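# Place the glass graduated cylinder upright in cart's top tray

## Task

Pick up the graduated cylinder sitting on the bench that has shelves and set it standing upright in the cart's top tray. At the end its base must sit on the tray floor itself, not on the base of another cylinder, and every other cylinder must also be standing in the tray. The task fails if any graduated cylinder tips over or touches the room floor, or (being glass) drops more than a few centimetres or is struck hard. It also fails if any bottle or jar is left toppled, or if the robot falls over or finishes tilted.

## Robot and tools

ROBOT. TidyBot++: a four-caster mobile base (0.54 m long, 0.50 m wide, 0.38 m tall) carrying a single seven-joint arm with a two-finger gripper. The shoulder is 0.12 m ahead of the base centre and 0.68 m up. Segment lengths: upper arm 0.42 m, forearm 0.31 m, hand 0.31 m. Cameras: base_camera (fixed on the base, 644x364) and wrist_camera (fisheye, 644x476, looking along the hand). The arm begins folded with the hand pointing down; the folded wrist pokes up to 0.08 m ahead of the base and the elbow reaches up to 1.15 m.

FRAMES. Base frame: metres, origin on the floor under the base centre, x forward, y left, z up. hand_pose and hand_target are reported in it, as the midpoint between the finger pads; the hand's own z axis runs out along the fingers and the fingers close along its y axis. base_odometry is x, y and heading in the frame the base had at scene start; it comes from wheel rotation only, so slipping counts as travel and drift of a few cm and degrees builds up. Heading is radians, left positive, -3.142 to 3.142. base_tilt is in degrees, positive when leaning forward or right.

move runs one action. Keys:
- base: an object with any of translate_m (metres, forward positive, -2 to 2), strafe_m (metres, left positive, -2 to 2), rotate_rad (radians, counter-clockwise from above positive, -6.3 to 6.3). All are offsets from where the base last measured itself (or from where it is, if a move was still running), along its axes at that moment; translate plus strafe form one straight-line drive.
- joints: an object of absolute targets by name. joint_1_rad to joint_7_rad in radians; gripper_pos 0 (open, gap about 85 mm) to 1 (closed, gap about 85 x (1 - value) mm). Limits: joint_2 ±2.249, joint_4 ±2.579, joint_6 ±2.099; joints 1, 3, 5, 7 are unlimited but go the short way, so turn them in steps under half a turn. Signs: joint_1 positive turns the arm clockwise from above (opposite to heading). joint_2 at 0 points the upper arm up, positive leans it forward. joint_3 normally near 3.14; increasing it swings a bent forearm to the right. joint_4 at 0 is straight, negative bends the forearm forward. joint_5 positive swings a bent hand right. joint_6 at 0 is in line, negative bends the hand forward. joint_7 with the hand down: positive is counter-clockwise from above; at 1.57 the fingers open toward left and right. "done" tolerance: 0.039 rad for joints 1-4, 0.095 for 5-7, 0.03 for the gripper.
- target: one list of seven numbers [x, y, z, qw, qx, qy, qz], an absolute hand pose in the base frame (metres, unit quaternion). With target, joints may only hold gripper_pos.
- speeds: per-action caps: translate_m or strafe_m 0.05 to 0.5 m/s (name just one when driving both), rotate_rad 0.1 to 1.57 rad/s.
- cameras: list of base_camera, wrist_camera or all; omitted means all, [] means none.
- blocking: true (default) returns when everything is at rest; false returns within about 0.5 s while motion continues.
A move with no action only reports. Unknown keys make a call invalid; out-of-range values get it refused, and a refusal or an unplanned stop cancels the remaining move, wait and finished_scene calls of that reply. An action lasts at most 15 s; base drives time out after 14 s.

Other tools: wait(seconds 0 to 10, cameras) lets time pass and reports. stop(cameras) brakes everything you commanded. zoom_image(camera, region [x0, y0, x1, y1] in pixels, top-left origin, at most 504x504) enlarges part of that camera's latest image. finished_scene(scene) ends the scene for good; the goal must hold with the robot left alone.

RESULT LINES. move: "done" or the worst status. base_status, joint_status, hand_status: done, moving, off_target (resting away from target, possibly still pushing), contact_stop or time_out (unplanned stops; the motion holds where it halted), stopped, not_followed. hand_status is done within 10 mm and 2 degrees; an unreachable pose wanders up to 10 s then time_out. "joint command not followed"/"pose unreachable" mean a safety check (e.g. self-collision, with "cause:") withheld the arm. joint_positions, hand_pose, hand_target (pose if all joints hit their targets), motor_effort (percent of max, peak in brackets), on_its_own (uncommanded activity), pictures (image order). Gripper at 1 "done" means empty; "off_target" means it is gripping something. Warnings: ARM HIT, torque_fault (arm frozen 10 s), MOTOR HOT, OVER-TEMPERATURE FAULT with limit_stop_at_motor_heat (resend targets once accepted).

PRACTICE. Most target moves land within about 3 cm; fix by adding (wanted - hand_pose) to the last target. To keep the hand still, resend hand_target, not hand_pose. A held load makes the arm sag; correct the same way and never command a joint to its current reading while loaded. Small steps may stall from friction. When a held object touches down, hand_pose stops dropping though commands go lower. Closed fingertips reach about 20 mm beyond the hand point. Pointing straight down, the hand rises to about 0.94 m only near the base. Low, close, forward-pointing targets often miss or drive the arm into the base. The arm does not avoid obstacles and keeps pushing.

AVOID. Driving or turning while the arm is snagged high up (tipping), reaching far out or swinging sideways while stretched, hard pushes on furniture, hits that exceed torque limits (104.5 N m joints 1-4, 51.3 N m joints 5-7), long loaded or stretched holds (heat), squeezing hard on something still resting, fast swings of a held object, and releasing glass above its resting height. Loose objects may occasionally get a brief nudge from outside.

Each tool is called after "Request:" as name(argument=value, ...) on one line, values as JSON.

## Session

Request:
move()

Scene clock: 0.00 s.
base_odometry: x=+0.000 y=+0.000 heading=+0.000
base_tilt: forward=+0.3 right=+0.0
base_status: not commanded
joint_positions: joint_1_rad=+0.007 joint_2_rad=-0.322 joint_3_rad=+3.168 joint_4_rad=-2.521 joint_5_rad=+0.038 joint_6_rad=-0.913 joint_7_rad=+1.588 gripper_pos=+0.000
joint_status: not commanded
motor_effort: joint_1_rad=+0 joint_2_rad=+0 joint_3_rad=+0 joint_4_rad=+13 joint_5_rad=+0 joint_6_rad=+0 joint_7_rad=+0
hand_pose: x=+0.2498 y=-0.0114 z=+0.5853 quat_wxyz=(+0.011, +1.000, +0.004, +0.015) (m; base frame)
hand_target: x=+0.2504 y=-0.0114 z=+0.5856 quat_wxyz=(+0.011, +1.000, +0.004, +0.016) (m; base frame)
hand_status: not commanded
pictures: base_camera, wrist_camera
camera_calibration:
wrist_camera: T_world_to_cam=[[0.0019978, -0.999568, -0.0293387, 0.00808941], [-0.999893, -0.00242105, 0.014398, 0.29096], [-0.0144628, 0.0293068, -0.999466, 0.730665], [0, 0, 0, 1]] pos_world=[0.30148, -0.0126231, 0.726323]

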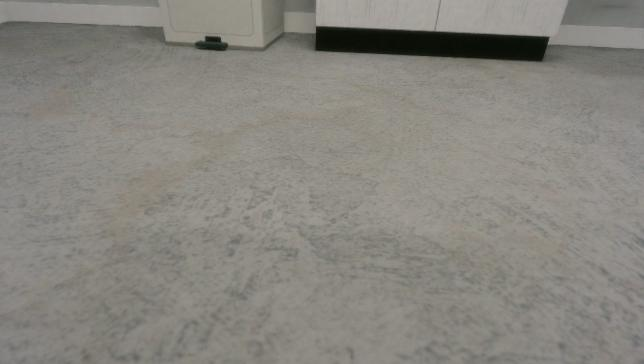

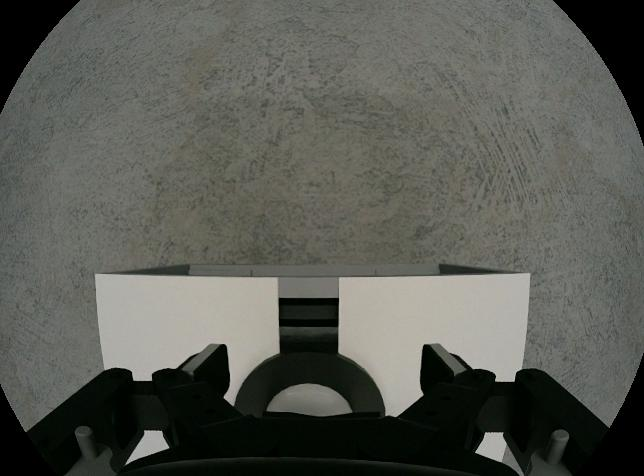

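Request:
move(base={"rotate_rad": -1.0}, joints={"joint_1_rad": 0, "joint_2_rad": -0.115, "joint_3_rad": 3.1416, "joint_4_rad": -1.417, "joint_5_rad": 0, "joint_6_rad": -0.62, "joint_7_rad": 1.59})

Request:
move(base={"rotate_rad": -1.2})

Scene clock: 7.73 s.
move: done
base_odometry: x=+0.000 y=+0.000 heading=-1.000
base_tilt: forward=+0.3 right=+0.0
base_status: done
joint_positions: joint_1_rad=+0.007 joint_2_rad=-0.129 joint_3_rad=+3.156 joint_4_rad=-1.437 joint_5_rad=+0.037 joint_6_rad=-0.668 joint_7_rad=+1.588 gripper_pos=+0.000
joint_status: all done
motor_effort: joint_1_rad=+0(2) joint_2_rad=-16(16) joint_3_rad=+1(3) joint_4_rad=+20(20) joint_5_rad=+0(2) joint_6_rad=+8(9) joint_7_rad=+1(2)
hand_pose: x=+0.6546 y=-0.0177 z=+1.0583 quat_wxyz=(+0.027, +0.835, +0.004, +0.550) (m; base frame)
hand_target: x=+0.6661 y=+0.0013 z=+1.0762 quat_wxyz=(+0.006, +0.820, +0.008, +0.573) (m; base frame)
hand_status: not commanded
pictures: base_camera, wrist_camera
camera_calibration:
wrist_camera: T_world_to_cam=[[0.021265, -0.999503, 0.023264, -0.0534327], [-0.435318, -0.0302043, -0.89977, 1.28626], [0.900026, 0.00900638, -0.435744, 0.013825], [0, 0, 0, 1]] pos_world=[0.548625, -0.0146801, 1.1646]

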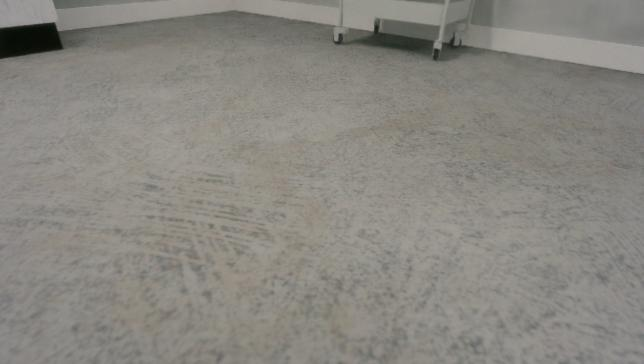

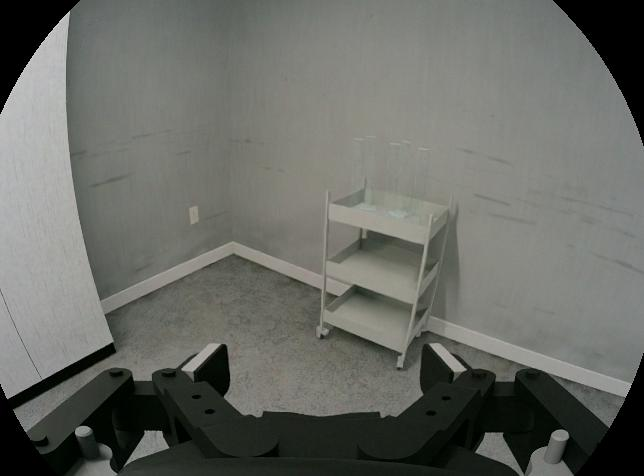

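Scene clock: 9.77 s.
move: done
base_odometry: x=+0.000 y=+0.000 heading=-2.200
base_tilt: forward=+0.4 right=+0.0
base_status: done
joint_positions: joint_1_rad=+0.006 joint_2_rad=-0.115 joint_3_rad=+3.149 joint_4_rad=-1.436 joint_5_rad=+0.035 joint_6_rad=-0.664 joint_7_rad=+1.588 gripper_pos=+0.000
joint_status: not commanded
motor_effort: joint_1_rad=+0(2) joint_2_rad=-16(19) joint_3_rad=+0(3) joint_4_rad=+20(21) joint_5_rad=+0(1) joint_6_rad=+8(9) joint_7_rad=+0(1)
hand_pose: x=+0.6602 y=-0.0126 z=+1.0521 quat_wxyz=(+0.025, +0.837, +0.007, +0.546) (m; base frame)
hand_target: x=+0.6661 y=+0.0013 z=+1.0762 quat_wxyz=(+0.006, +0.820, +0.008, +0.573) (m; base frame)
hand_status: not commanded
pictures: base_camera, wrist_camera
camera_calibration:
wrist_camera: T_world_to_cam=[[0.0303055, -0.999299, 0.0219578, -0.0529121], [-0.443632, -0.033133, -0.895597, 1.28436], [0.895697, 0.0174003, -0.444325, 0.0181196], [0, 0, 0, 1]] pos_world=[0.555158, -0.0106355, 1.15948]

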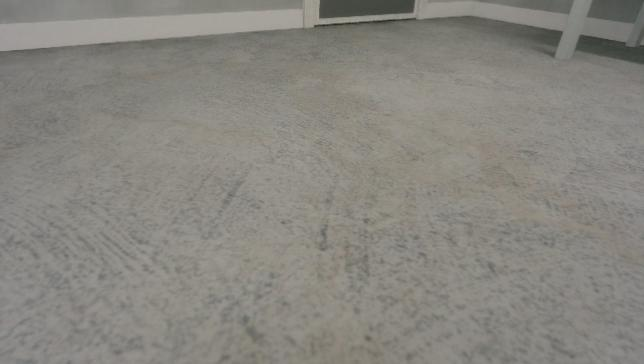

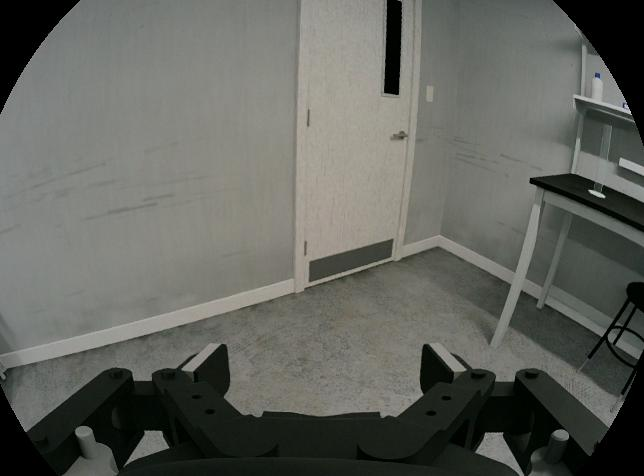

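Request:
move(base={"rotate_rad": -0.83})

Scene clock: 18.63 s.
move: done
base_odometry: x=+0.000 y=+0.000 heading=-3.029
base_tilt: forward=+0.4 right=+0.0
base_status: done
joint_positions: joint_1_rad=+0.005 joint_2_rad=-0.115 joint_3_rad=+3.148 joint_4_rad=-1.436 joint_5_rad=+0.034 joint_6_rad=-0.664 joint_7_rad=+1.588 gripper_pos=+0.000
joint_status: not commanded
motor_effort: joint_1_rad=+0(2) joint_2_rad=-16(19) joint_3_rad=-1(3) joint_4_rad=+20(21) joint_5_rad=+0(1) joint_6_rad=+8(9) joint_7_rad=+0(1)
hand_pose: x=+0.6602 y=-0.0116 z=+1.0521 quat_wxyz=(+0.024, +0.837, +0.008, +0.546) (m; base frame)
hand_target: x=+0.6661 y=+0.0013 z=+1.0762 quat_wxyz=(+0.006, +0.820, +0.008, +0.573) (m; base frame)
hand_status: not commanded
pictures: base_camera, wrist_camera
camera_calibration:
wrist_camera: T_world_to_cam=[[0.0319805, -0.999265, 0.0211248, -0.0521408], [-0.443483, -0.033128, -0.89567, 1.2844], [0.895712, 0.0192755, -0.444217, 0.017973], [0, 0, 0, 1]] pos_world=[0.55518, -0.00989927, 1.15949]

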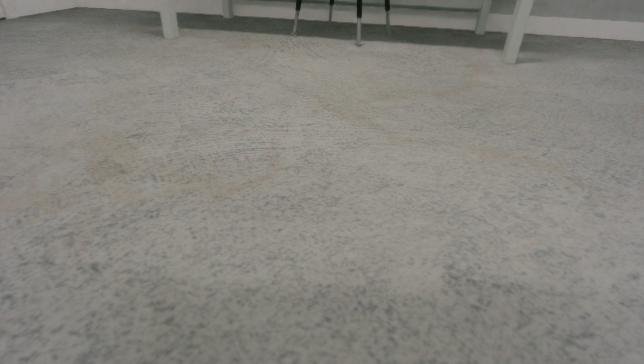

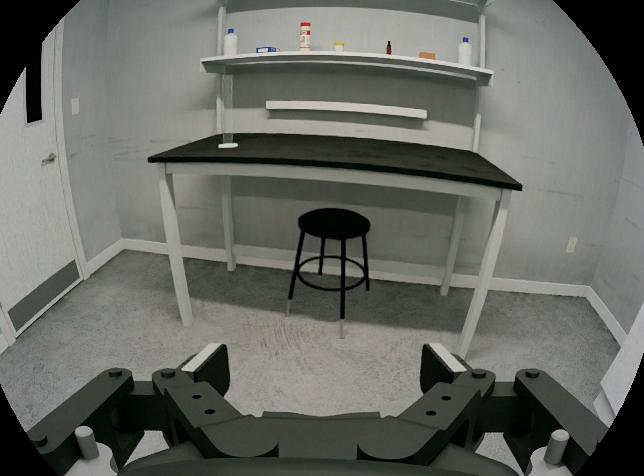

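Request:
move(base={"rotate_rad": -0.091, "translate_m": 0.758, "strafe_m": 0.493}, joints={"joint_1_rad": 0, "joint_2_rad": -0.094, "joint_3_rad": 3.1416, "joint_4_rad": -1.627, "joint_5_rad": -0.03, "joint_6_rad": -0.002, "joint_7_rad": 1.55})

Request:
zoom_image(camera="wrist_camera", region=[150, 120, 500, 400])

Scene clock: 36.40 s.
move: done
base_odometry: x=-0.698 y=-0.575 heading=-3.121
base_tilt: forward=+0.3 right=+0.0
base_status: done
joint_positions: joint_1_rad=+0.006 joint_2_rad=-0.093 joint_3_rad=+3.148 joint_4_rad=-1.617 joint_5_rad=+0.011 joint_6_rad=-0.048 joint_7_rad=+1.588 gripper_pos=+0.000
joint_status: all done
motor_effort: joint_1_rad=+0(4) joint_2_rad=-18(21) joint_3_rad=+0(4) joint_4_rad=+21(22) joint_5_rad=+0(2) joint_6_rad=+9(11) joint_7_rad=+0(2)
hand_pose: x=+0.7051 y=-0.0063 z=+1.1152 quat_wxyz=(+0.014, +0.707, +0.005, +0.707) (m; base frame)
hand_target: x=+0.7047 y=+0.0014 z=+1.1237 quat_wxyz=(-0.018, +0.694, -0.018, +0.719) (m; base frame)
hand_status: not commanded
pictures: base_camera, wrist_camera
camera_calibration:
wrist_camera: T_world_to_cam=[[0.0390471, -0.999028, 0.0204378, -0.053831], [-0.0455615, -0.0222122, -0.998715, 1.19542], [0.998198, 0.0380657, -0.0463845, -0.510163], [0, 0, 0, 1]] pos_world=[0.56581, -0.00780615, 1.17132]

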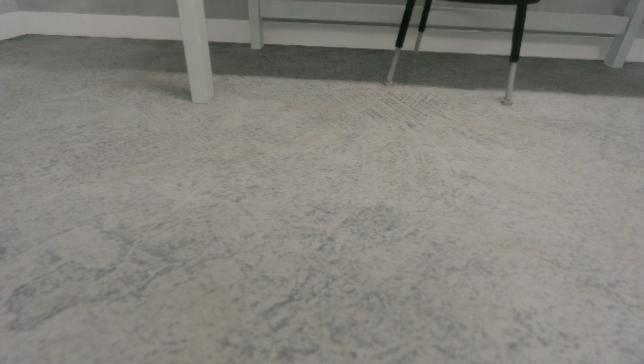

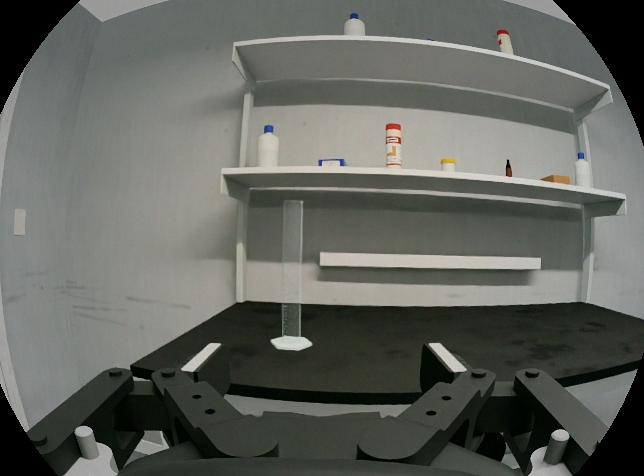

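Scaled by 1.440.

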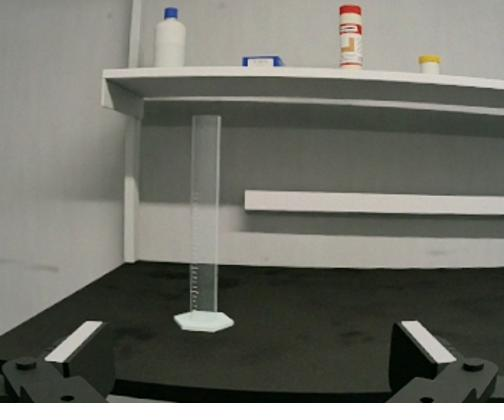

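Request:
move(base={"translate_m": 0.3, "strafe_m": 0.08}, cameras=["wrist_camera"])

Request:
zoom_image(camera="wrist_camera", region=[200, 120, 440, 400])

Scene clock: 50.17 s.
move: done
base_odometry: x=-0.997 y=-0.661 heading=-3.120
base_tilt: forward=+0.3 right=+0.0
base_status: done
joint_positions: joint_1_rad=+0.006 joint_2_rad=-0.089 joint_3_rad=+3.148 joint_4_rad=-1.619 joint_5_rad=+0.010 joint_6_rad=-0.046 joint_7_rad=+1.588 gripper_pos=+0.000
joint_status: not commanded
motor_effort: joint_1_rad=+0(1) joint_2_rad=-18(22) joint_3_rad=+0(1) joint_4_rad=+21(22) joint_5_rad=+0(1) joint_6_rad=+9(10) joint_7_rad=+0(2)
hand_pose: x=+0.7071 y=-0.0063 z=+1.1120 quat_wxyz=(+0.014, +0.709, +0.005, +0.705) (m; base frame)
hand_target: x=+0.7047 y=+0.0014 z=+1.1237 quat_wxyz=(-0.018, +0.694, -0.018, +0.719) (m; base frame)
hand_status: not commanded
pictures: wrist_camera
camera_calibration:
wrist_camera: T_world_to_cam=[[0.0392546, -0.999029, 0.0200121, -0.0534627], [-0.0497921, -0.0219584, -0.998518, 1.1951], [0.997988, 0.0382, -0.0506057, -0.507435], [0, 0, 0, 1]] pos_world=[0.568019, -0.00778435, 1.16872]

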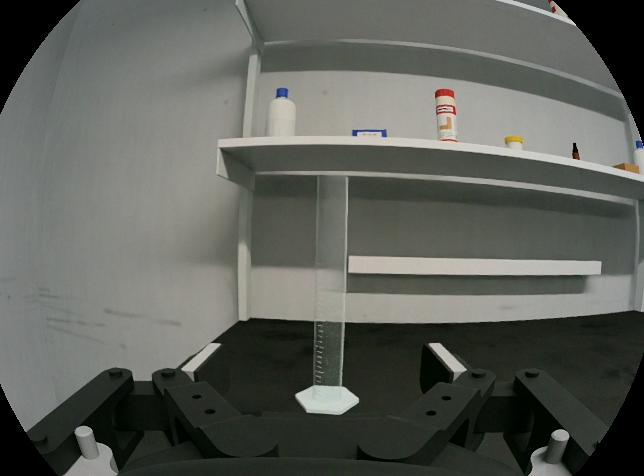

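Scaled by 1.800.

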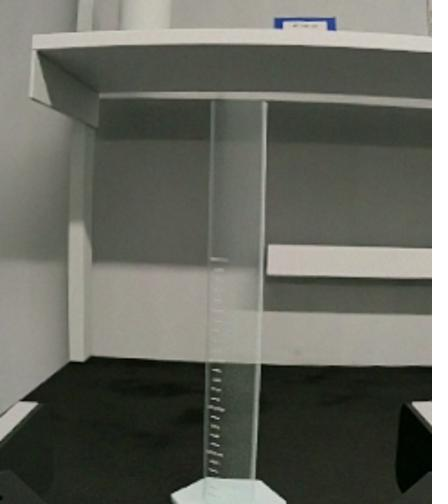

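Request:
move(base={"translate_m":0.16}, speeds={"translate_m":0.2}, cameras=["wrist_camera","base_camera"])

Scene clock: 74.17 s.
move: done
base_odometry: x=-1.157 y=-0.665 heading=-3.120
base_tilt: forward=+0.4 right=+0.0
base_status: done
joint_positions: joint_1_rad=+0.006 joint_2_rad=-0.092 joint_3_rad=+3.148 joint_4_rad=-1.619 joint_5_rad=+0.010 joint_6_rad=-0.045 joint_7_rad=+1.588 gripper_pos=+0.000
joint_status: not commanded
motor_effort: joint_1_rad=+0(1) joint_2_rad=-18(21) joint_3_rad=+0(1) joint_4_rad=+21(22) joint_5_rad=+0(1) joint_6_rad=+9(10) joint_7_rad=-1(1)
hand_pose: x=+0.7059 y=-0.0063 z=+1.1137 quat_wxyz=(+0.014, +0.708, +0.005, +0.706) (m; base frame)
hand_target: x=+0.7047 y=+0.0014 z=+1.1237 quat_wxyz=(-0.018, +0.694, -0.018, +0.719) (m; base frame)
hand_status: not commanded
pictures: base_camera, wrist_camera
camera_calibration:
wrist_camera: T_world_to_cam=[[0.0391996, -0.999029, 0.0201018, -0.0535006], [-0.0465357, -0.0219206, -0.998676, 1.1946], [0.998147, 0.0382122, -0.0473498, -0.509904], [0, 0, 0, 1]] pos_world=[0.566648, -0.00777773, 1.16995]

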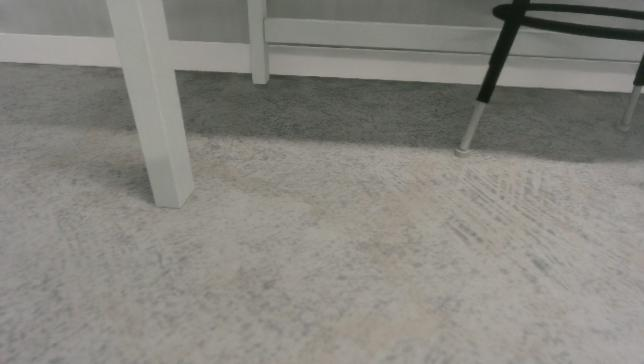

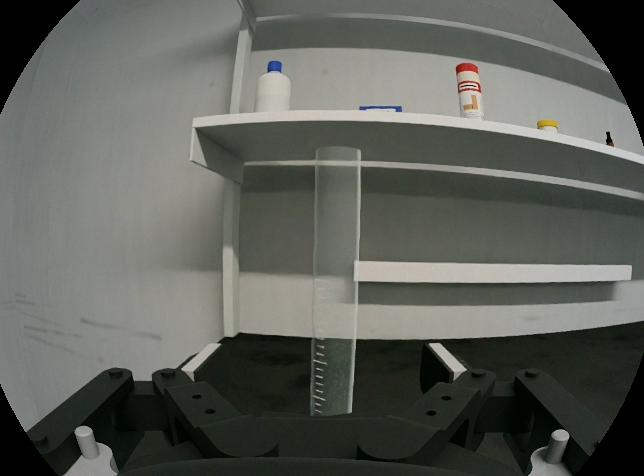

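Request:
move(base={"translate_m":0.1,"strafe_m":-0.006}, speeds={"translate_m":0.15}, cameras=["wrist_camera"])

Scene clock: 83.13 s.
move: done
base_odometry: x=-1.257 y=-0.661 heading=-3.120
base_tilt: forward=+0.5 right=+0.0
base_status: done
joint_positions: joint_1_rad=+0.006 joint_2_rad=-0.092 joint_3_rad=+3.148 joint_4_rad=-1.620 joint_5_rad=+0.010 joint_6_rad=-0.044 joint_7_rad=+1.588 gripper_pos=+0.000
joint_status: not commanded
motor_effort: joint_1_rad=+0(1) joint_2_rad=-18(21) joint_3_rad=-1(1) joint_4_rad=+21(22) joint_5_rad=-1(1) joint_6_rad=+9(10) joint_7_rad=+0(1)
hand_pose: x=+0.7058 y=-0.0063 z=+1.1137 quat_wxyz=(+0.014, +0.708, +0.005, +0.706) (m; base frame)
hand_target: x=+0.7047 y=+0.0014 z=+1.1237 quat_wxyz=(-0.018, +0.694, -0.018, +0.719) (m; base frame)
hand_status: not commanded
pictures: wrist_camera
camera_calibration:
wrist_camera: T_world_to_cam=[[0.0392014, -0.99903, 0.0200529, -0.0534425], [-0.0462853, -0.0218623, -0.998689, 1.19445], [0.998159, 0.0382219, -0.0470975, -0.510122], [0, 0, 0, 1]] pos_world=[0.566563, -0.00777935, 1.16993]

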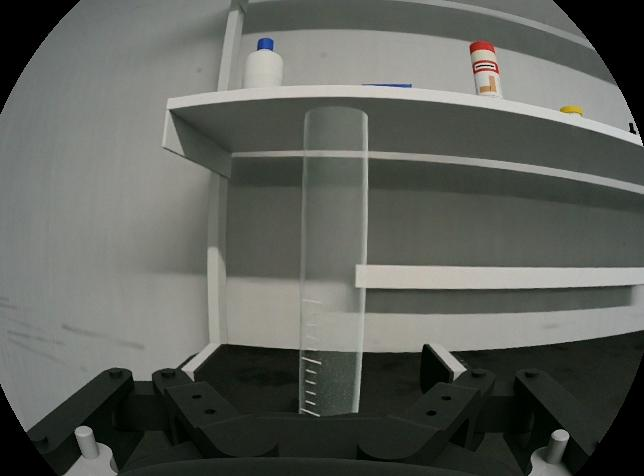

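Request:
move(base={"translate_m":0.075,"strafe_m":-0.005}, speeds={"translate_m":0.1}, cameras=["wrist_camera"])

Scene clock: 89.90 s.
move: done
base_odometry: x=-1.332 y=-0.658 heading=-3.120
base_tilt: forward=+0.3 right=+0.0
base_status: done
joint_positions: joint_1_rad=+0.006 joint_2_rad=-0.092 joint_3_rad=+3.148 joint_4_rad=-1.620 joint_5_rad=+0.010 joint_6_rad=-0.044 joint_7_rad=+1.588 gripper_pos=+0.000
joint_status: not commanded
motor_effort: joint_1_rad=+0(1) joint_2_rad=-19(21) joint_3_rad=+0(2) joint_4_rad=+21(22) joint_5_rad=+0(2) joint_6_rad=+8(10) joint_7_rad=+0(1)
hand_pose: x=+0.7056 y=-0.0063 z=+1.1141 quat_wxyz=(+0.014, +0.707, +0.005, +0.707) (m; base frame)
hand_target: x=+0.7047 y=+0.0014 z=+1.1237 quat_wxyz=(-0.018, +0.694, -0.018, +0.719) (m; base frame)
hand_status: not commanded
pictures: wrist_camera
camera_calibration:
wrist_camera: T_world_to_cam=[[0.0391901, -0.99903, 0.020085, -0.0534665], [-0.0456019, -0.0218677, -0.99872, 1.19433], [0.998191, 0.038224, -0.0464146, -0.510675], [0, 0, 0, 1]] pos_world=[0.56631, -0.00777739, 1.17017]

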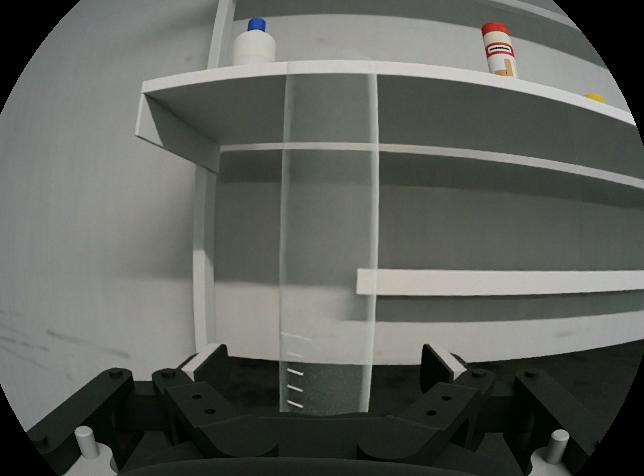

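Request:
move(base={"translate_m":0.02}, speeds={"translate_m":0.05}, cameras=[])

Request:
move(joints={"gripper_pos":0.62}, cameras=["wrist_camera"])

Scene clock: 92.90 s.
move: done
base_odometry: x=-1.353 y=-0.658 heading=-3.120
base_tilt: forward=+0.4 right=+0.0
base_status: done
joint_positions: joint_1_rad=+0.006 joint_2_rad=-0.093 joint_3_rad=+3.148 joint_4_rad=-1.620 joint_5_rad=+0.010 joint_6_rad=-0.044 joint_7_rad=+1.588 gripper_pos=+0.000
joint_status: not commanded
motor_effort: joint_1_rad=+0(1) joint_2_rad=-18(21) joint_3_rad=-1(2) joint_4_rad=+21(22) joint_5_rad=+0(1) joint_6_rad=+9(10) joint_7_rad=-1(1)
hand_pose: x=+0.7051 y=-0.0063 z=+1.1147 quat_wxyz=(+0.014, +0.707, +0.005, +0.707) (m; base frame)
hand_target: x=+0.7047 y=+0.0014 z=+1.1237 quat_wxyz=(-0.018, +0.694, -0.018, +0.719) (m; base frame)
hand_status: not commanded
pictures: none
No camera images: "cameras" was empty.

Scene clock: 93.80 s.
move: off_target
base_odometry: x=-1.353 y=-0.658 heading=-3.120
base_tilt: forward=+0.4 right=+0.0
base_status: not commanded
joint_positions: joint_1_rad=+0.006 joint_2_rad=-0.093 joint_3_rad=+3.148 joint_4_rad=-1.620 joint_5_rad=+0.009 joint_6_rad=-0.044 joint_7_rad=+1.588 gripper_pos=+0.553
joint_status: gripper_pos off_target (ended at +0.553, target +0.620)
motor_effort: joint_1_rad=+0(1) joint_2_rad=-17(19) joint_3_rad=+0(1) joint_4_rad=+21(22) joint_5_rad=+0(1) joint_6_rad=+9(10) joint_7_rad=+0(1)
hand_pose: x=+0.7051 y=-0.0062 z=+1.1148 quat_wxyz=(+0.014, +0.707, +0.005, +0.707) (m; base frame)
hand_target: x=+0.7047 y=+0.0014 z=+1.1237 quat_wxyz=(-0.018, +0.694, -0.018, +0.719) (m; base frame)
hand_status: not commanded
pictures: wrist_camera
camera_calibration:
wrist_camera: T_world_to_cam=[[0.03922, -0.999052, 0.0188803, -0.0521191], [-0.0440733, -0.0206061, -0.998816, 1.19411], [0.998258, 0.0383415, -0.0448397, -0.511949], [0, 0, 0, 1]] pos_world=[0.565729, -0.00783501, 1.17072]

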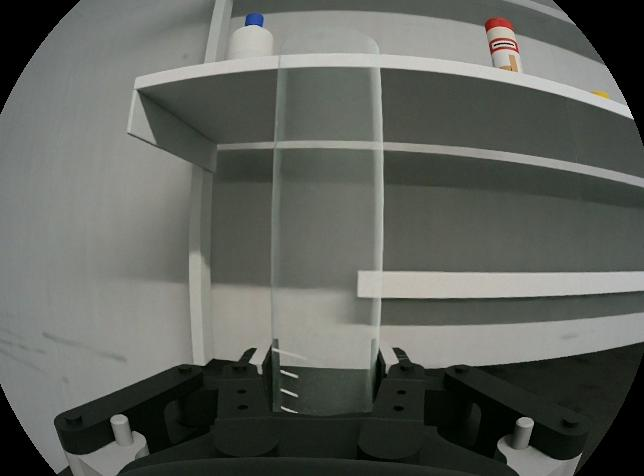

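Request:
move(joints={"joint_2_rad":-0.091,"joint_4_rad":-1.534,"joint_6_rad":-0.095}, cameras=["wrist_camera"])

Scene clock: 100.07 s.
move: done
base_odometry: x=-1.352 y=-0.658 heading=-3.120
base_tilt: forward=+0.4 right=+0.0
base_status: not commanded
joint_positions: joint_1_rad=+0.006 joint_2_rad=-0.085 joint_3_rad=+3.148 joint_4_rad=-1.565 joint_5_rad=+0.009 joint_6_rad=-0.089 joint_7_rad=+1.588 gripper_pos=+0.553
joint_status: all done
motor_effort: joint_1_rad=+0(1) joint_2_rad=-20(21) joint_3_rad=+0(1) joint_4_rad=+23(24) joint_5_rad=+0(1) joint_6_rad=+11(12) joint_7_rad=-1(2)
hand_pose: x=+0.7078 y=-0.0064 z=+1.1298 quat_wxyz=(+0.014, +0.707, +0.004, +0.707) (m; base frame)
hand_target: x=+0.7037 y=+0.0022 z=+1.1511 quat_wxyz=(-0.019, +0.695, -0.017, +0.718) (m; base frame)
hand_status: not commanded
pictures: wrist_camera
camera_calibration:
wrist_camera: T_world_to_cam=[[0.0387989, -0.999067, 0.0189454, -0.0524284], [-0.0433882, -0.0206262, -0.998845, 1.20874], [0.998305, 0.0379321, -0.044148, -0.514778], [0, 0, 0, 1]] pos_world=[0.568384, -0.00792119, 1.18561]

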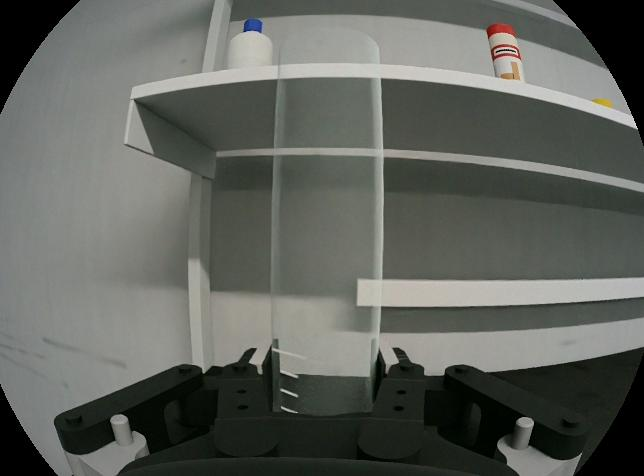

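Request:
move(joints={"joint_2_rad":-0.091,"joint_4_rad":-1.49,"joint_6_rad":-0.139}, cameras=[])

Request:
move(base={"translate_m":-0.45}, speeds={"translate_m":0.3}, cameras=["wrist_camera"])

Scene clock: 104.33 s.
move: done
base_odometry: x=-1.352 y=-0.658 heading=-3.120
base_tilt: forward=+0.4 right=+0.0
base_status: not commanded
joint_positions: joint_1_rad=+0.006 joint_2_rad=-0.084 joint_3_rad=+3.148 joint_4_rad=-1.520 joint_5_rad=+0.009 joint_6_rad=-0.124 joint_7_rad=+1.588 gripper_pos=+0.553
joint_status: all done
motor_effort: joint_1_rad=+0(0) joint_2_rad=-21(22) joint_3_rad=+0(1) joint_4_rad=+23(24) joint_5_rad=-1(1) joint_6_rad=+12(13) joint_7_rad=-1(1)
hand_pose: x=+0.7064 y=-0.0065 z=+1.1469 quat_wxyz=(+0.014, +0.703, +0.004, +0.711) (m; base frame)
hand_target: x=+0.7016 y=+0.0026 z=+1.1648 quat_wxyz=(-0.020, +0.695, -0.016, +0.718) (m; base frame)
hand_status: not commanded
pictures: none
No camera images: "cameras" was empty.

Scene clock: 106.83 s.
move: done
base_odometry: x=-0.902 y=-0.648 heading=-3.120
base_tilt: forward=+0.4 right=+0.0
base_status: done
joint_positions: joint_1_rad=+0.006 joint_2_rad=-0.083 joint_3_rad=+3.148 joint_4_rad=-1.519 joint_5_rad=+0.009 joint_6_rad=-0.125 joint_7_rad=+1.588 gripper_pos=+0.553
joint_status: not commanded
motor_effort: joint_1_rad=+0(1) joint_2_rad=-21(24) joint_3_rad=-1(1) joint_4_rad=+24(24) joint_5_rad=+0(1) joint_6_rad=+11(12) joint_7_rad=-1(1)
hand_pose: x=+0.7071 y=-0.0063 z=+1.1461 quat_wxyz=(+0.014, +0.704, +0.004, +0.710) (m; base frame)
hand_target: x=+0.7016 y=+0.0026 z=+1.1648 quat_wxyz=(-0.020, +0.695, -0.016, +0.718) (m; base frame)
hand_status: not commanded
pictures: wrist_camera
camera_calibration:
wrist_camera: T_world_to_cam=[[0.0386115, -0.99907, 0.0191738, -0.0527614], [-0.0352476, -0.0205379, -0.999168, 1.21955], [0.998632, 0.0379036, -0.0360078, -0.522937], [0, 0, 0, 1]] pos_world=[0.567246, -0.00784418, 1.20071]

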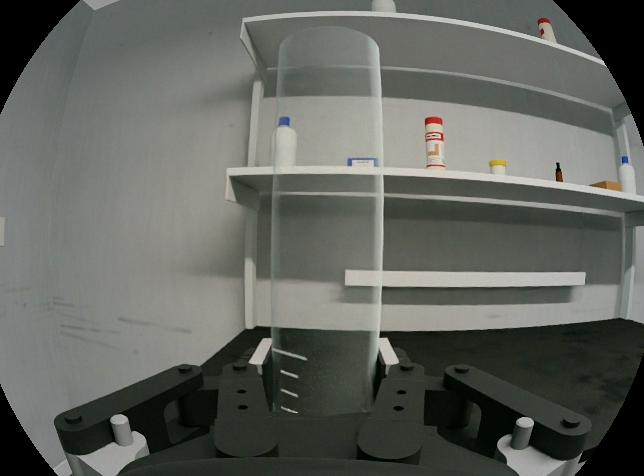

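Request:
move(base={"translate_m":-0.7}, speeds={"translate_m":0.4}, cameras=[])

Request:
move(base={"rotate_rad":1.62}, speeds={"rotate_rad":0.5})

Scene clock: 114.63 s.
move: done
base_odometry: x=-0.202 y=-0.633 heading=-3.120
base_tilt: forward=+0.3 right=+0.0
base_status: done
joint_positions: joint_1_rad=+0.006 joint_2_rad=-0.083 joint_3_rad=+3.148 joint_4_rad=-1.519 joint_5_rad=+0.009 joint_6_rad=-0.125 joint_7_rad=+1.588 gripper_pos=+0.553
joint_status: not commanded
motor_effort: joint_1_rad=+0(1) joint_2_rad=-20(24) joint_3_rad=+0(1) joint_4_rad=+23(24) joint_5_rad=+0(1) joint_6_rad=+11(12) joint_7_rad=-1(1)
hand_pose: x=+0.7071 y=-0.0063 z=+1.1461 quat_wxyz=(+0.014, +0.704, +0.004, +0.710) (m; base frame)
hand_target: x=+0.7016 y=+0.0026 z=+1.1648 quat_wxyz=(-0.020, +0.695, -0.016, +0.718) (m; base frame)
hand_status: not commanded
pictures: none
No camera images: "cameras" was empty.

Scene clock: 118.47 s.
move: done
base_odometry: x=-0.202 y=-0.633 heading=-1.500
base_tilt: forward=+0.4 right=+0.0
base_status: done
joint_positions: joint_1_rad=+0.000 joint_2_rad=-0.083 joint_3_rad=+3.141 joint_4_rad=-1.519 joint_5_rad=+0.008 joint_6_rad=-0.125 joint_7_rad=+1.588 gripper_pos=+0.553
joint_status: not commanded
motor_effort: joint_1_rad=+0(3) joint_2_rad=-21(22) joint_3_rad=-1(4) joint_4_rad=+23(24) joint_5_rad=-1(1) joint_6_rad=+12(12) joint_7_rad=+0(1)
hand_pose: x=+0.7071 y=+0.0014 z=+1.1461 quat_wxyz=(+0.009, +0.704, +0.009, +0.710) (m; base frame)
hand_target: x=+0.7016 y=+0.0026 z=+1.1648 quat_wxyz=(-0.020, +0.695, -0.016, +0.718) (m; base frame)
hand_status: not commanded
pictures: base_camera, wrist_camera
camera_calibration:
wrist_camera: T_world_to_cam=[[0.051243, -0.998496, 0.0194843, -0.0543702], [-0.0350462, -0.0212958, -0.999159, 1.21955], [0.998071, 0.0505171, -0.0360848, -0.522737], [0, 0, 0, 1]] pos_world=[0.567255, -0.00191006, 1.20072]

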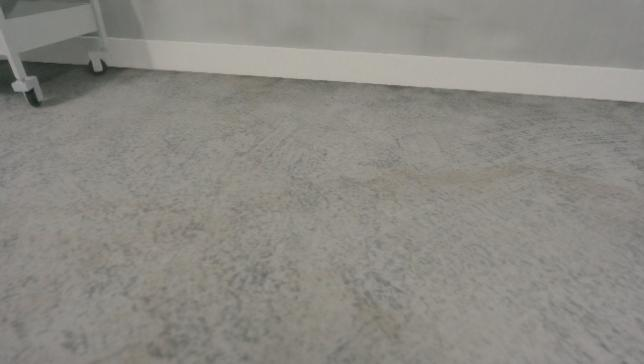

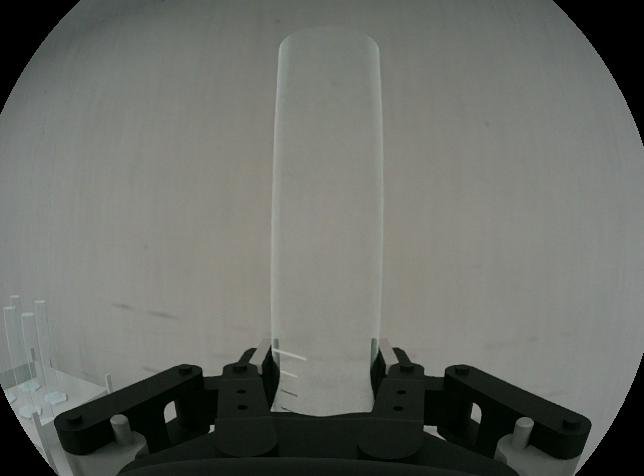

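Request:
move(base={"strafe_m":0.95}, speeds={"strafe_m":0.4})

Scene clock: 131.93 s.
move: done
base_odometry: x=+0.745 y=-0.566 heading=-1.499
base_tilt: forward=+0.4 right=+0.1
base_status: done
joint_positions: joint_1_rad=+0.000 joint_2_rad=-0.083 joint_3_rad=+3.141 joint_4_rad=-1.519 joint_5_rad=+0.008 joint_6_rad=-0.125 joint_7_rad=+1.588 gripper_pos=+0.553
joint_status: not commanded
motor_effort: joint_1_rad=+0(2) joint_2_rad=-20(21) joint_3_rad=-1(3) joint_4_rad=+24(24) joint_5_rad=+0(1) joint_6_rad=+12(12) joint_7_rad=+0(2)
hand_pose: x=+0.7071 y=+0.0015 z=+1.1461 quat_wxyz=(+0.009, +0.704, +0.009, +0.710) (m; base frame)
hand_target: x=+0.7016 y=+0.0026 z=+1.1648 quat_wxyz=(-0.020, +0.695, -0.016, +0.718) (m; base frame)
hand_status: not commanded
pictures: base_camera, wrist_camera
camera_calibration:
wrist_camera: T_world_to_cam=[[0.0515148, -0.998483, 0.0194337, -0.0543424], [-0.0350405, -0.0212547, -0.99916, 1.21955], [0.998057, 0.0507906, -0.0360822, -0.522737], [0, 0, 0, 1]] pos_world=[0.567254, -0.00178873, 1.20072]

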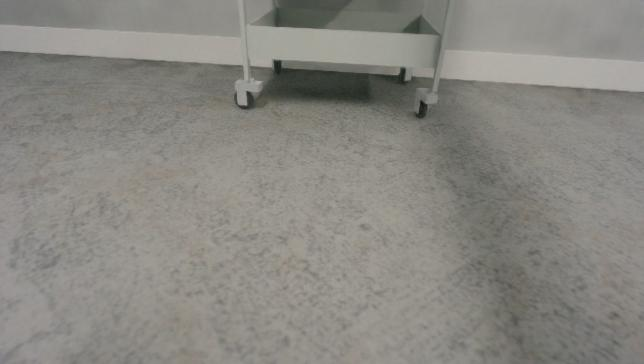

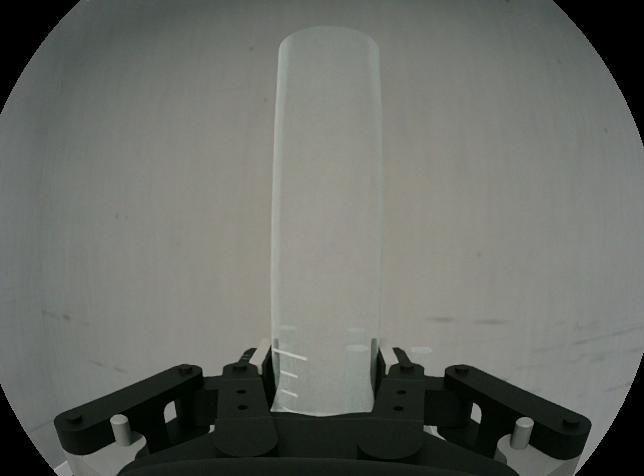

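Request:
move(base={"strafe_m":0.13,"rotate_rad":-0.13}, speeds={"rotate_rad":0.3}, cameras=["base_camera"])

Request:
move(joints={"joint_2_rad":-0.115,"joint_4_rad":-1.417,"joint_6_rad":-0.95}, cameras=["wrist_camera"])

Request:
zoom_image(camera="wrist_camera", region=[150, 60, 500, 330])

Scene clock: 139.33 s.
move: done
base_odometry: x=+0.875 y=-0.556 heading=-1.630
base_tilt: forward=+0.3 right=+0.0
base_status: done
joint_positions: joint_1_rad=-0.002 joint_2_rad=-0.083 joint_3_rad=+3.138 joint_4_rad=-1.519 joint_5_rad=+0.008 joint_6_rad=-0.125 joint_7_rad=+1.588 gripper_pos=+0.553
joint_status: not commanded
motor_effort: joint_1_rad=+0(3) joint_2_rad=-20(22) joint_3_rad=+0(4) joint_4_rad=+23(24) joint_5_rad=-1(1) joint_6_rad=+11(12) joint_7_rad=+1(1)
hand_pose: x=+0.7071 y=+0.0046 z=+1.1461 quat_wxyz=(+0.007, +0.704, +0.011, +0.710) (m; base frame)
hand_target: x=+0.7016 y=+0.0026 z=+1.1648 quat_wxyz=(-0.020, +0.695, -0.016, +0.718) (m; base frame)
hand_status: not commanded
pictures: base_camera

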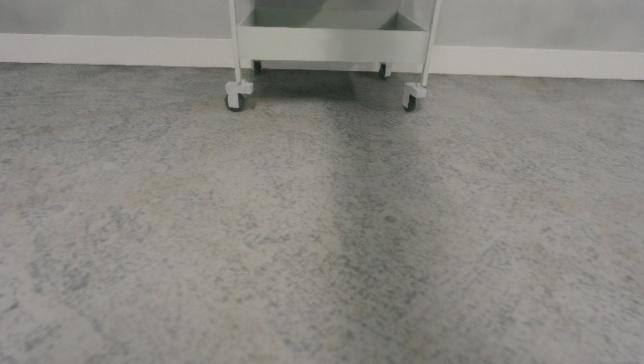

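Scene clock: 140.83 s.
move: done
base_odometry: x=+0.875 y=-0.556 heading=-1.630
base_tilt: forward=+0.4 right=+0.0
base_status: not commanded
joint_positions: joint_1_rad=-0.002 joint_2_rad=-0.096 joint_3_rad=+3.138 joint_4_rad=-1.446 joint_5_rad=+0.008 joint_6_rad=-0.922 joint_7_rad=+1.588 gripper_pos=+0.553
joint_status: all done
motor_effort: joint_1_rad=+0(1) joint_2_rad=-18(22) joint_3_rad=-1(1) joint_4_rad=+21(24) joint_5_rad=+0(1) joint_6_rad=+9(12) joint_7_rad=+0(1)
hand_pose: x=+0.6232 y=+0.0024 z=+0.9684 quat_wxyz=(+0.006, +0.907, +0.011, +0.421) (m; base frame)
hand_target: x=+0.6156 y=+0.0089 z=+0.9874 quat_wxyz=(-0.019, +0.903, -0.012, +0.430) (m; base frame)
hand_status: not commanded
pictures: wrist_camera
camera_calibration:
wrist_camera: T_world_to_cam=[[0.0504726, -0.998575, -0.0173282, -0.00949632], [-0.678792, -0.021572, -0.734013, 1.18354], [0.732594, 0.0488099, -0.678914, 0.342464], [0, 0, 0, 1]] pos_world=[0.552967, -0.000667168, 1.10107]

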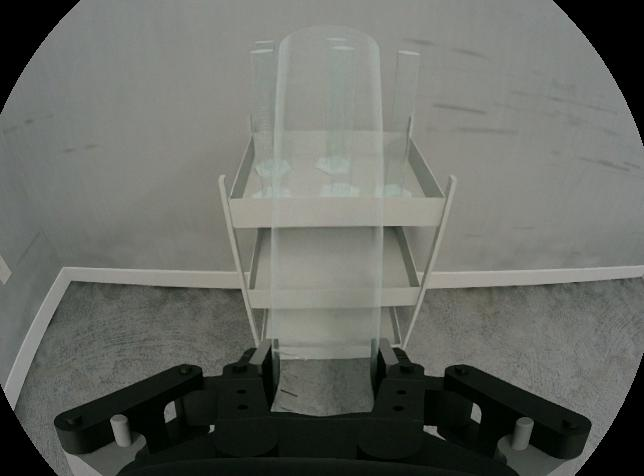

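Scaled by 1.440.

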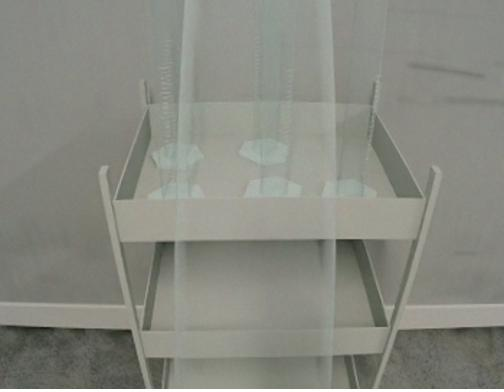

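Request:
move(base={"rotate_rad":0.96}, speeds={"rotate_rad":0.5}, joints={"joint_2_rad":0.08,"joint_4_rad":-1.88,"joint_6_rad":0.425}, cameras=[])

Request:
move(base={"translate_m":-0.762,"strafe_m":-0.656}, speeds={"translate_m":0.4}, cameras=["base_camera","wrist_camera"])

Scene clock: 183.67 s.
move: done
base_odometry: x=+0.875 y=-0.556 heading=-0.670
base_tilt: forward=+0.4 right=+0.0
base_status: done
joint_positions: joint_1_rad=-0.003 joint_2_rad=+0.086 joint_3_rad=+3.138 joint_4_rad=-1.882 joint_5_rad=+0.006 joint_6_rad=+0.364 joint_7_rad=+1.588 gripper_pos=+0.553
joint_status: all done
motor_effort: joint_1_rad=+0(3) joint_2_rad=-26(28) joint_3_rad=+0(3) joint_4_rad=+22(24) joint_5_rad=-1(2) joint_6_rad=+12(12) joint_7_rad=+0(2)
hand_pose: x=+0.7563 y=+0.0061 z=+0.9690 quat_wxyz=(+0.005, +0.719, +0.011, +0.695) (m; base frame)
hand_target: x=+0.7545 y=-0.0025 z=+0.9930 quat_wxyz=(-0.013, +0.694, -0.021, +0.719) (m; base frame)
hand_status: not commanded
pictures: none
No camera images: "cameras" was empty.

Scene clock: 187.40 s.
move: done
base_odometry: x=-0.130 y=-0.597 heading=-0.670
base_tilt: forward=+0.3 right=+0.0
base_status: done
joint_positions: joint_1_rad=-0.003 joint_2_rad=+0.091 joint_3_rad=+3.139 joint_4_rad=-1.883 joint_5_rad=+0.006 joint_6_rad=+0.367 joint_7_rad=+1.588 gripper_pos=+0.553
joint_status: not commanded
motor_effort: joint_1_rad=+0(2) joint_2_rad=-26(29) joint_3_rad=-1(3) joint_4_rad=+22(23) joint_5_rad=-1(1) joint_6_rad=+11(12) joint_7_rad=+0(1)
hand_pose: x=+0.7574 y=+0.0058 z=+0.9662 quat_wxyz=(+0.005, +0.720, +0.011, +0.694) (m; base frame)
hand_target: x=+0.7545 y=-0.0025 z=+0.9930 quat_wxyz=(-0.013, +0.694, -0.021, +0.719) (m; base frame)
hand_status: not commanded
pictures: base_camera, wrist_camera
camera_calibration:
wrist_camera: T_world_to_cam=[[0.0606015, -0.998064, 0.0140249, -0.0508765], [-0.0801977, -0.0188739, -0.9966, 1.07344], [0.994935, 0.0592707, -0.0811862, -0.53374], [0, 0, 0, 1]] pos_world=[0.620207, 0.00111709, 1.02717]

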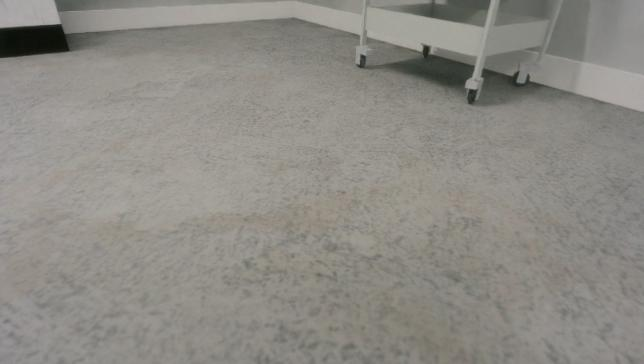

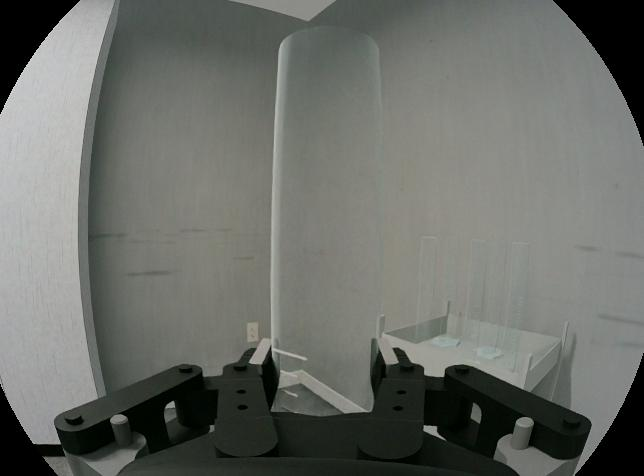

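Request:
move(base={"translate_m":0.39,"strafe_m":-0.566}, speeds={"translate_m":0.3}, cameras=["base_camera","wrist_camera"])

Scene clock: 195.10 s.
move: done
base_odometry: x=-0.176 y=-1.283 heading=-0.671
base_tilt: forward=+0.4 right=+0.0
base_status: done
joint_positions: joint_1_rad=-0.002 joint_2_rad=+0.091 joint_3_rad=+3.139 joint_4_rad=-1.883 joint_5_rad=+0.006 joint_6_rad=+0.368 joint_7_rad=+1.588 gripper_pos=+0.553
joint_status: not commanded
motor_effort: joint_1_rad=+0(2) joint_2_rad=-26(28) joint_3_rad=-1(2) joint_4_rad=+22(23) joint_5_rad=+0(1) joint_6_rad=+11(12) joint_7_rad=-1(1)
hand_pose: x=+0.7574 y=+0.0050 z=+0.9663 quat_wxyz=(+0.005, +0.719, +0.011, +0.694) (m; base frame)
hand_target: x=+0.7545 y=-0.0025 z=+0.9930 quat_wxyz=(-0.013, +0.694, -0.021, +0.719) (m; base frame)
hand_status: not commanded
pictures: base_camera, wrist_camera
camera_calibration:
wrist_camera: T_world_to_cam=[[0.0594269, -0.998134, 0.0140695, -0.0507733], [-0.0797531, -0.0187967, -0.996637, 1.07317], [0.995042, 0.058105, -0.0807213, -0.534252], [0, 0, 0, 1]] pos_world=[0.620209, 0.000536294, 1.02715]

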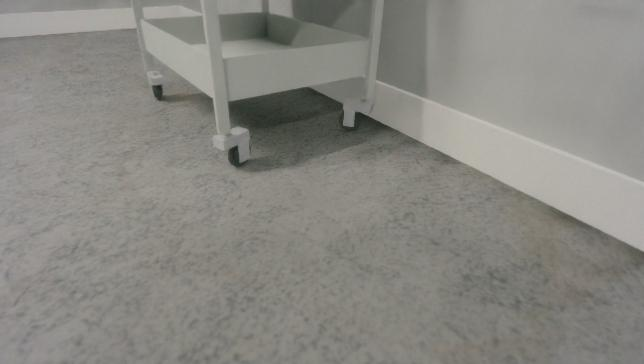

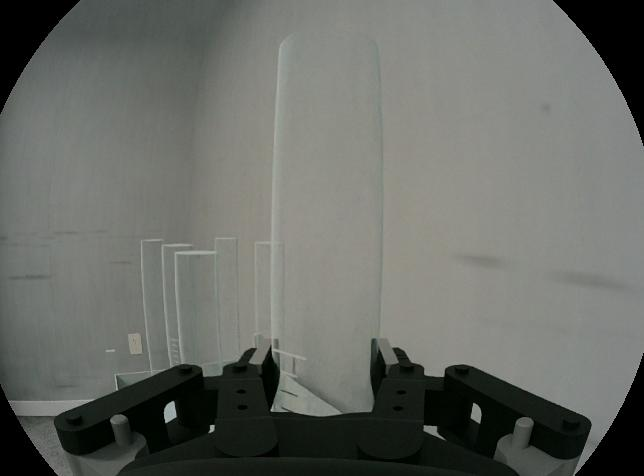

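Request:
move(joints={"joint_2_rad":-0.115,"joint_4_rad":-1.417,"joint_6_rad":-0.95}, cameras=["wrist_camera"])

Request:
zoom_image(camera="wrist_camera", region=[100, 60, 450, 330])

Scene clock: 200.30 s.
move: done
base_odometry: x=-0.176 y=-1.283 heading=-0.671
base_tilt: forward=+0.4 right=+0.0
base_status: not commanded
joint_positions: joint_1_rad=-0.002 joint_2_rad=-0.105 joint_3_rad=+3.139 joint_4_rad=-1.447 joint_5_rad=+0.006 joint_6_rad=-0.919 joint_7_rad=+1.588 gripper_pos=+0.553
joint_status: all done
motor_effort: joint_1_rad=+0(1) joint_2_rad=-18(27) joint_3_rad=+0(1) joint_4_rad=+21(23) joint_5_rad=+0(1) joint_6_rad=+8(12) joint_7_rad=+0(1)
hand_pose: x=+0.6212 y=+0.0023 z=+0.9734 quat_wxyz=(+0.006, +0.904, +0.011, +0.426) (m; base frame)
hand_target: x=+0.6156 y=+0.0089 z=+0.9874 quat_wxyz=(-0.019, +0.903, -0.012, +0.430) (m; base frame)
hand_status: not commanded
pictures: wrist_camera
camera_calibration:
wrist_camera: T_world_to_cam=[[0.05017, -0.998567, -0.0186372, -0.00787281], [-0.669887, -0.0198041, -0.742199, 1.18827], [0.740766, 0.0497209, -0.669921, 0.333591], [0, 0, 0, 1]] pos_world=[0.549288, -0.000915389, 1.10526]

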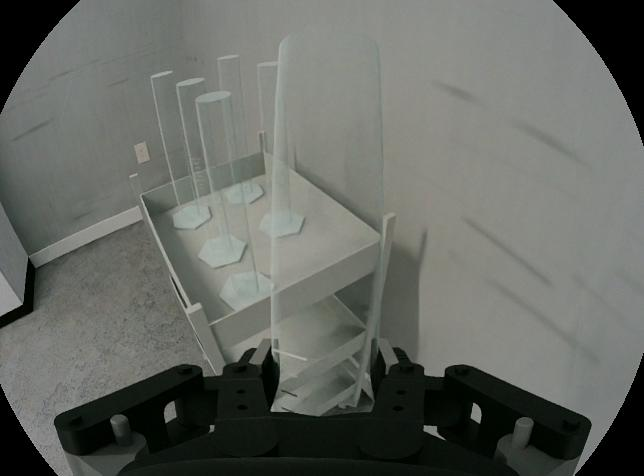

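Scaled by 1.440.

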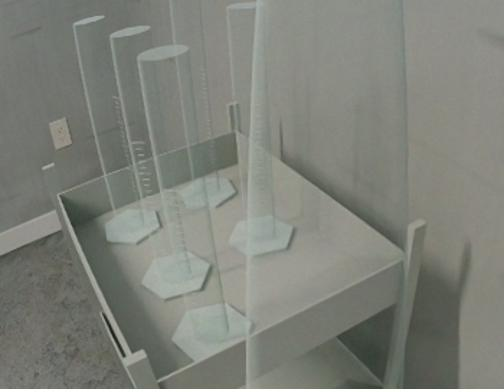

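Request:
move(joints={"joint_2_rad":0.08,"joint_4_rad":-1.88,"joint_6_rad":0.44}, cameras=[])

Request:
move(base={"translate_m":0.18,"strafe_m":0.03}, speeds={"translate_m":0.15})

Scene clock: 223.53 s.
move: done
base_odometry: x=-0.176 y=-1.283 heading=-0.671
base_tilt: forward=+0.4 right=+0.0
base_status: not commanded
joint_positions: joint_1_rad=-0.002 joint_2_rad=+0.085 joint_3_rad=+3.139 joint_4_rad=-1.882 joint_5_rad=+0.006 joint_6_rad=+0.377 joint_7_rad=+1.588 gripper_pos=+0.553
joint_status: all done
motor_effort: joint_1_rad=+0(1) joint_2_rad=-26(28) joint_3_rad=+0(2) joint_4_rad=+22(24) joint_5_rad=+0(1) joint_6_rad=+10(12) joint_7_rad=-1(2)
hand_pose: x=+0.7558 y=+0.0050 z=+0.9739 quat_wxyz=(+0.006, +0.714, +0.011, +0.700) (m; base frame)
hand_target: x=+0.7543 y=-0.0026 z=+0.9977 quat_wxyz=(-0.013, +0.689, -0.021, +0.725) (m; base frame)
hand_status: not commanded
pictures: none
No camera images: "cameras" was empty.

Scene clock: 225.37 s.
move: done
base_odometry: x=-0.016 y=-1.372 heading=-0.671
base_tilt: forward=+0.4 right=+0.0
base_status: done
joint_positions: joint_1_rad=-0.002 joint_2_rad=+0.093 joint_3_rad=+3.139 joint_4_rad=-1.884 joint_5_rad=+0.006 joint_6_rad=+0.381 joint_7_rad=+1.588 gripper_pos=+0.553
joint_status: not commanded
motor_effort: joint_1_rad=+0(1) joint_2_rad=-26(29) joint_3_rad=-1(1) joint_4_rad=+22(23) joint_5_rad=+0(1) joint_6_rad=+11(12) joint_7_rad=-1(1)
hand_pose: x=+0.7580 y=+0.0051 z=+0.9689 quat_wxyz=(+0.005, +0.716, +0.011, +0.698) (m; base frame)
hand_target: x=+0.7543 y=-0.0026 z=+0.9977 quat_wxyz=(-0.013, +0.689, -0.021, +0.725) (m; base frame)
hand_status: not commanded
pictures: base_camera, wrist_camera
camera_calibration:
wrist_camera: T_world_to_cam=[[0.0593436, -0.998131, 0.0146142, -0.0512871], [-0.0691373, -0.0187145, -0.997432, 1.0685], [0.995841, 0.0581808, -0.0701186, -0.545535], [0, 0, 0, 1]] pos_world=[0.620182, 0.000544823, 1.02825]

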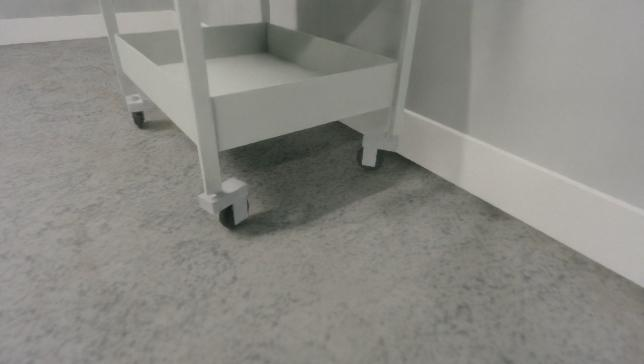

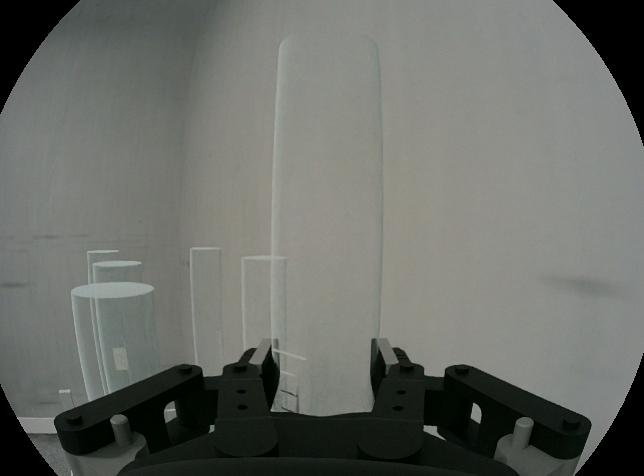

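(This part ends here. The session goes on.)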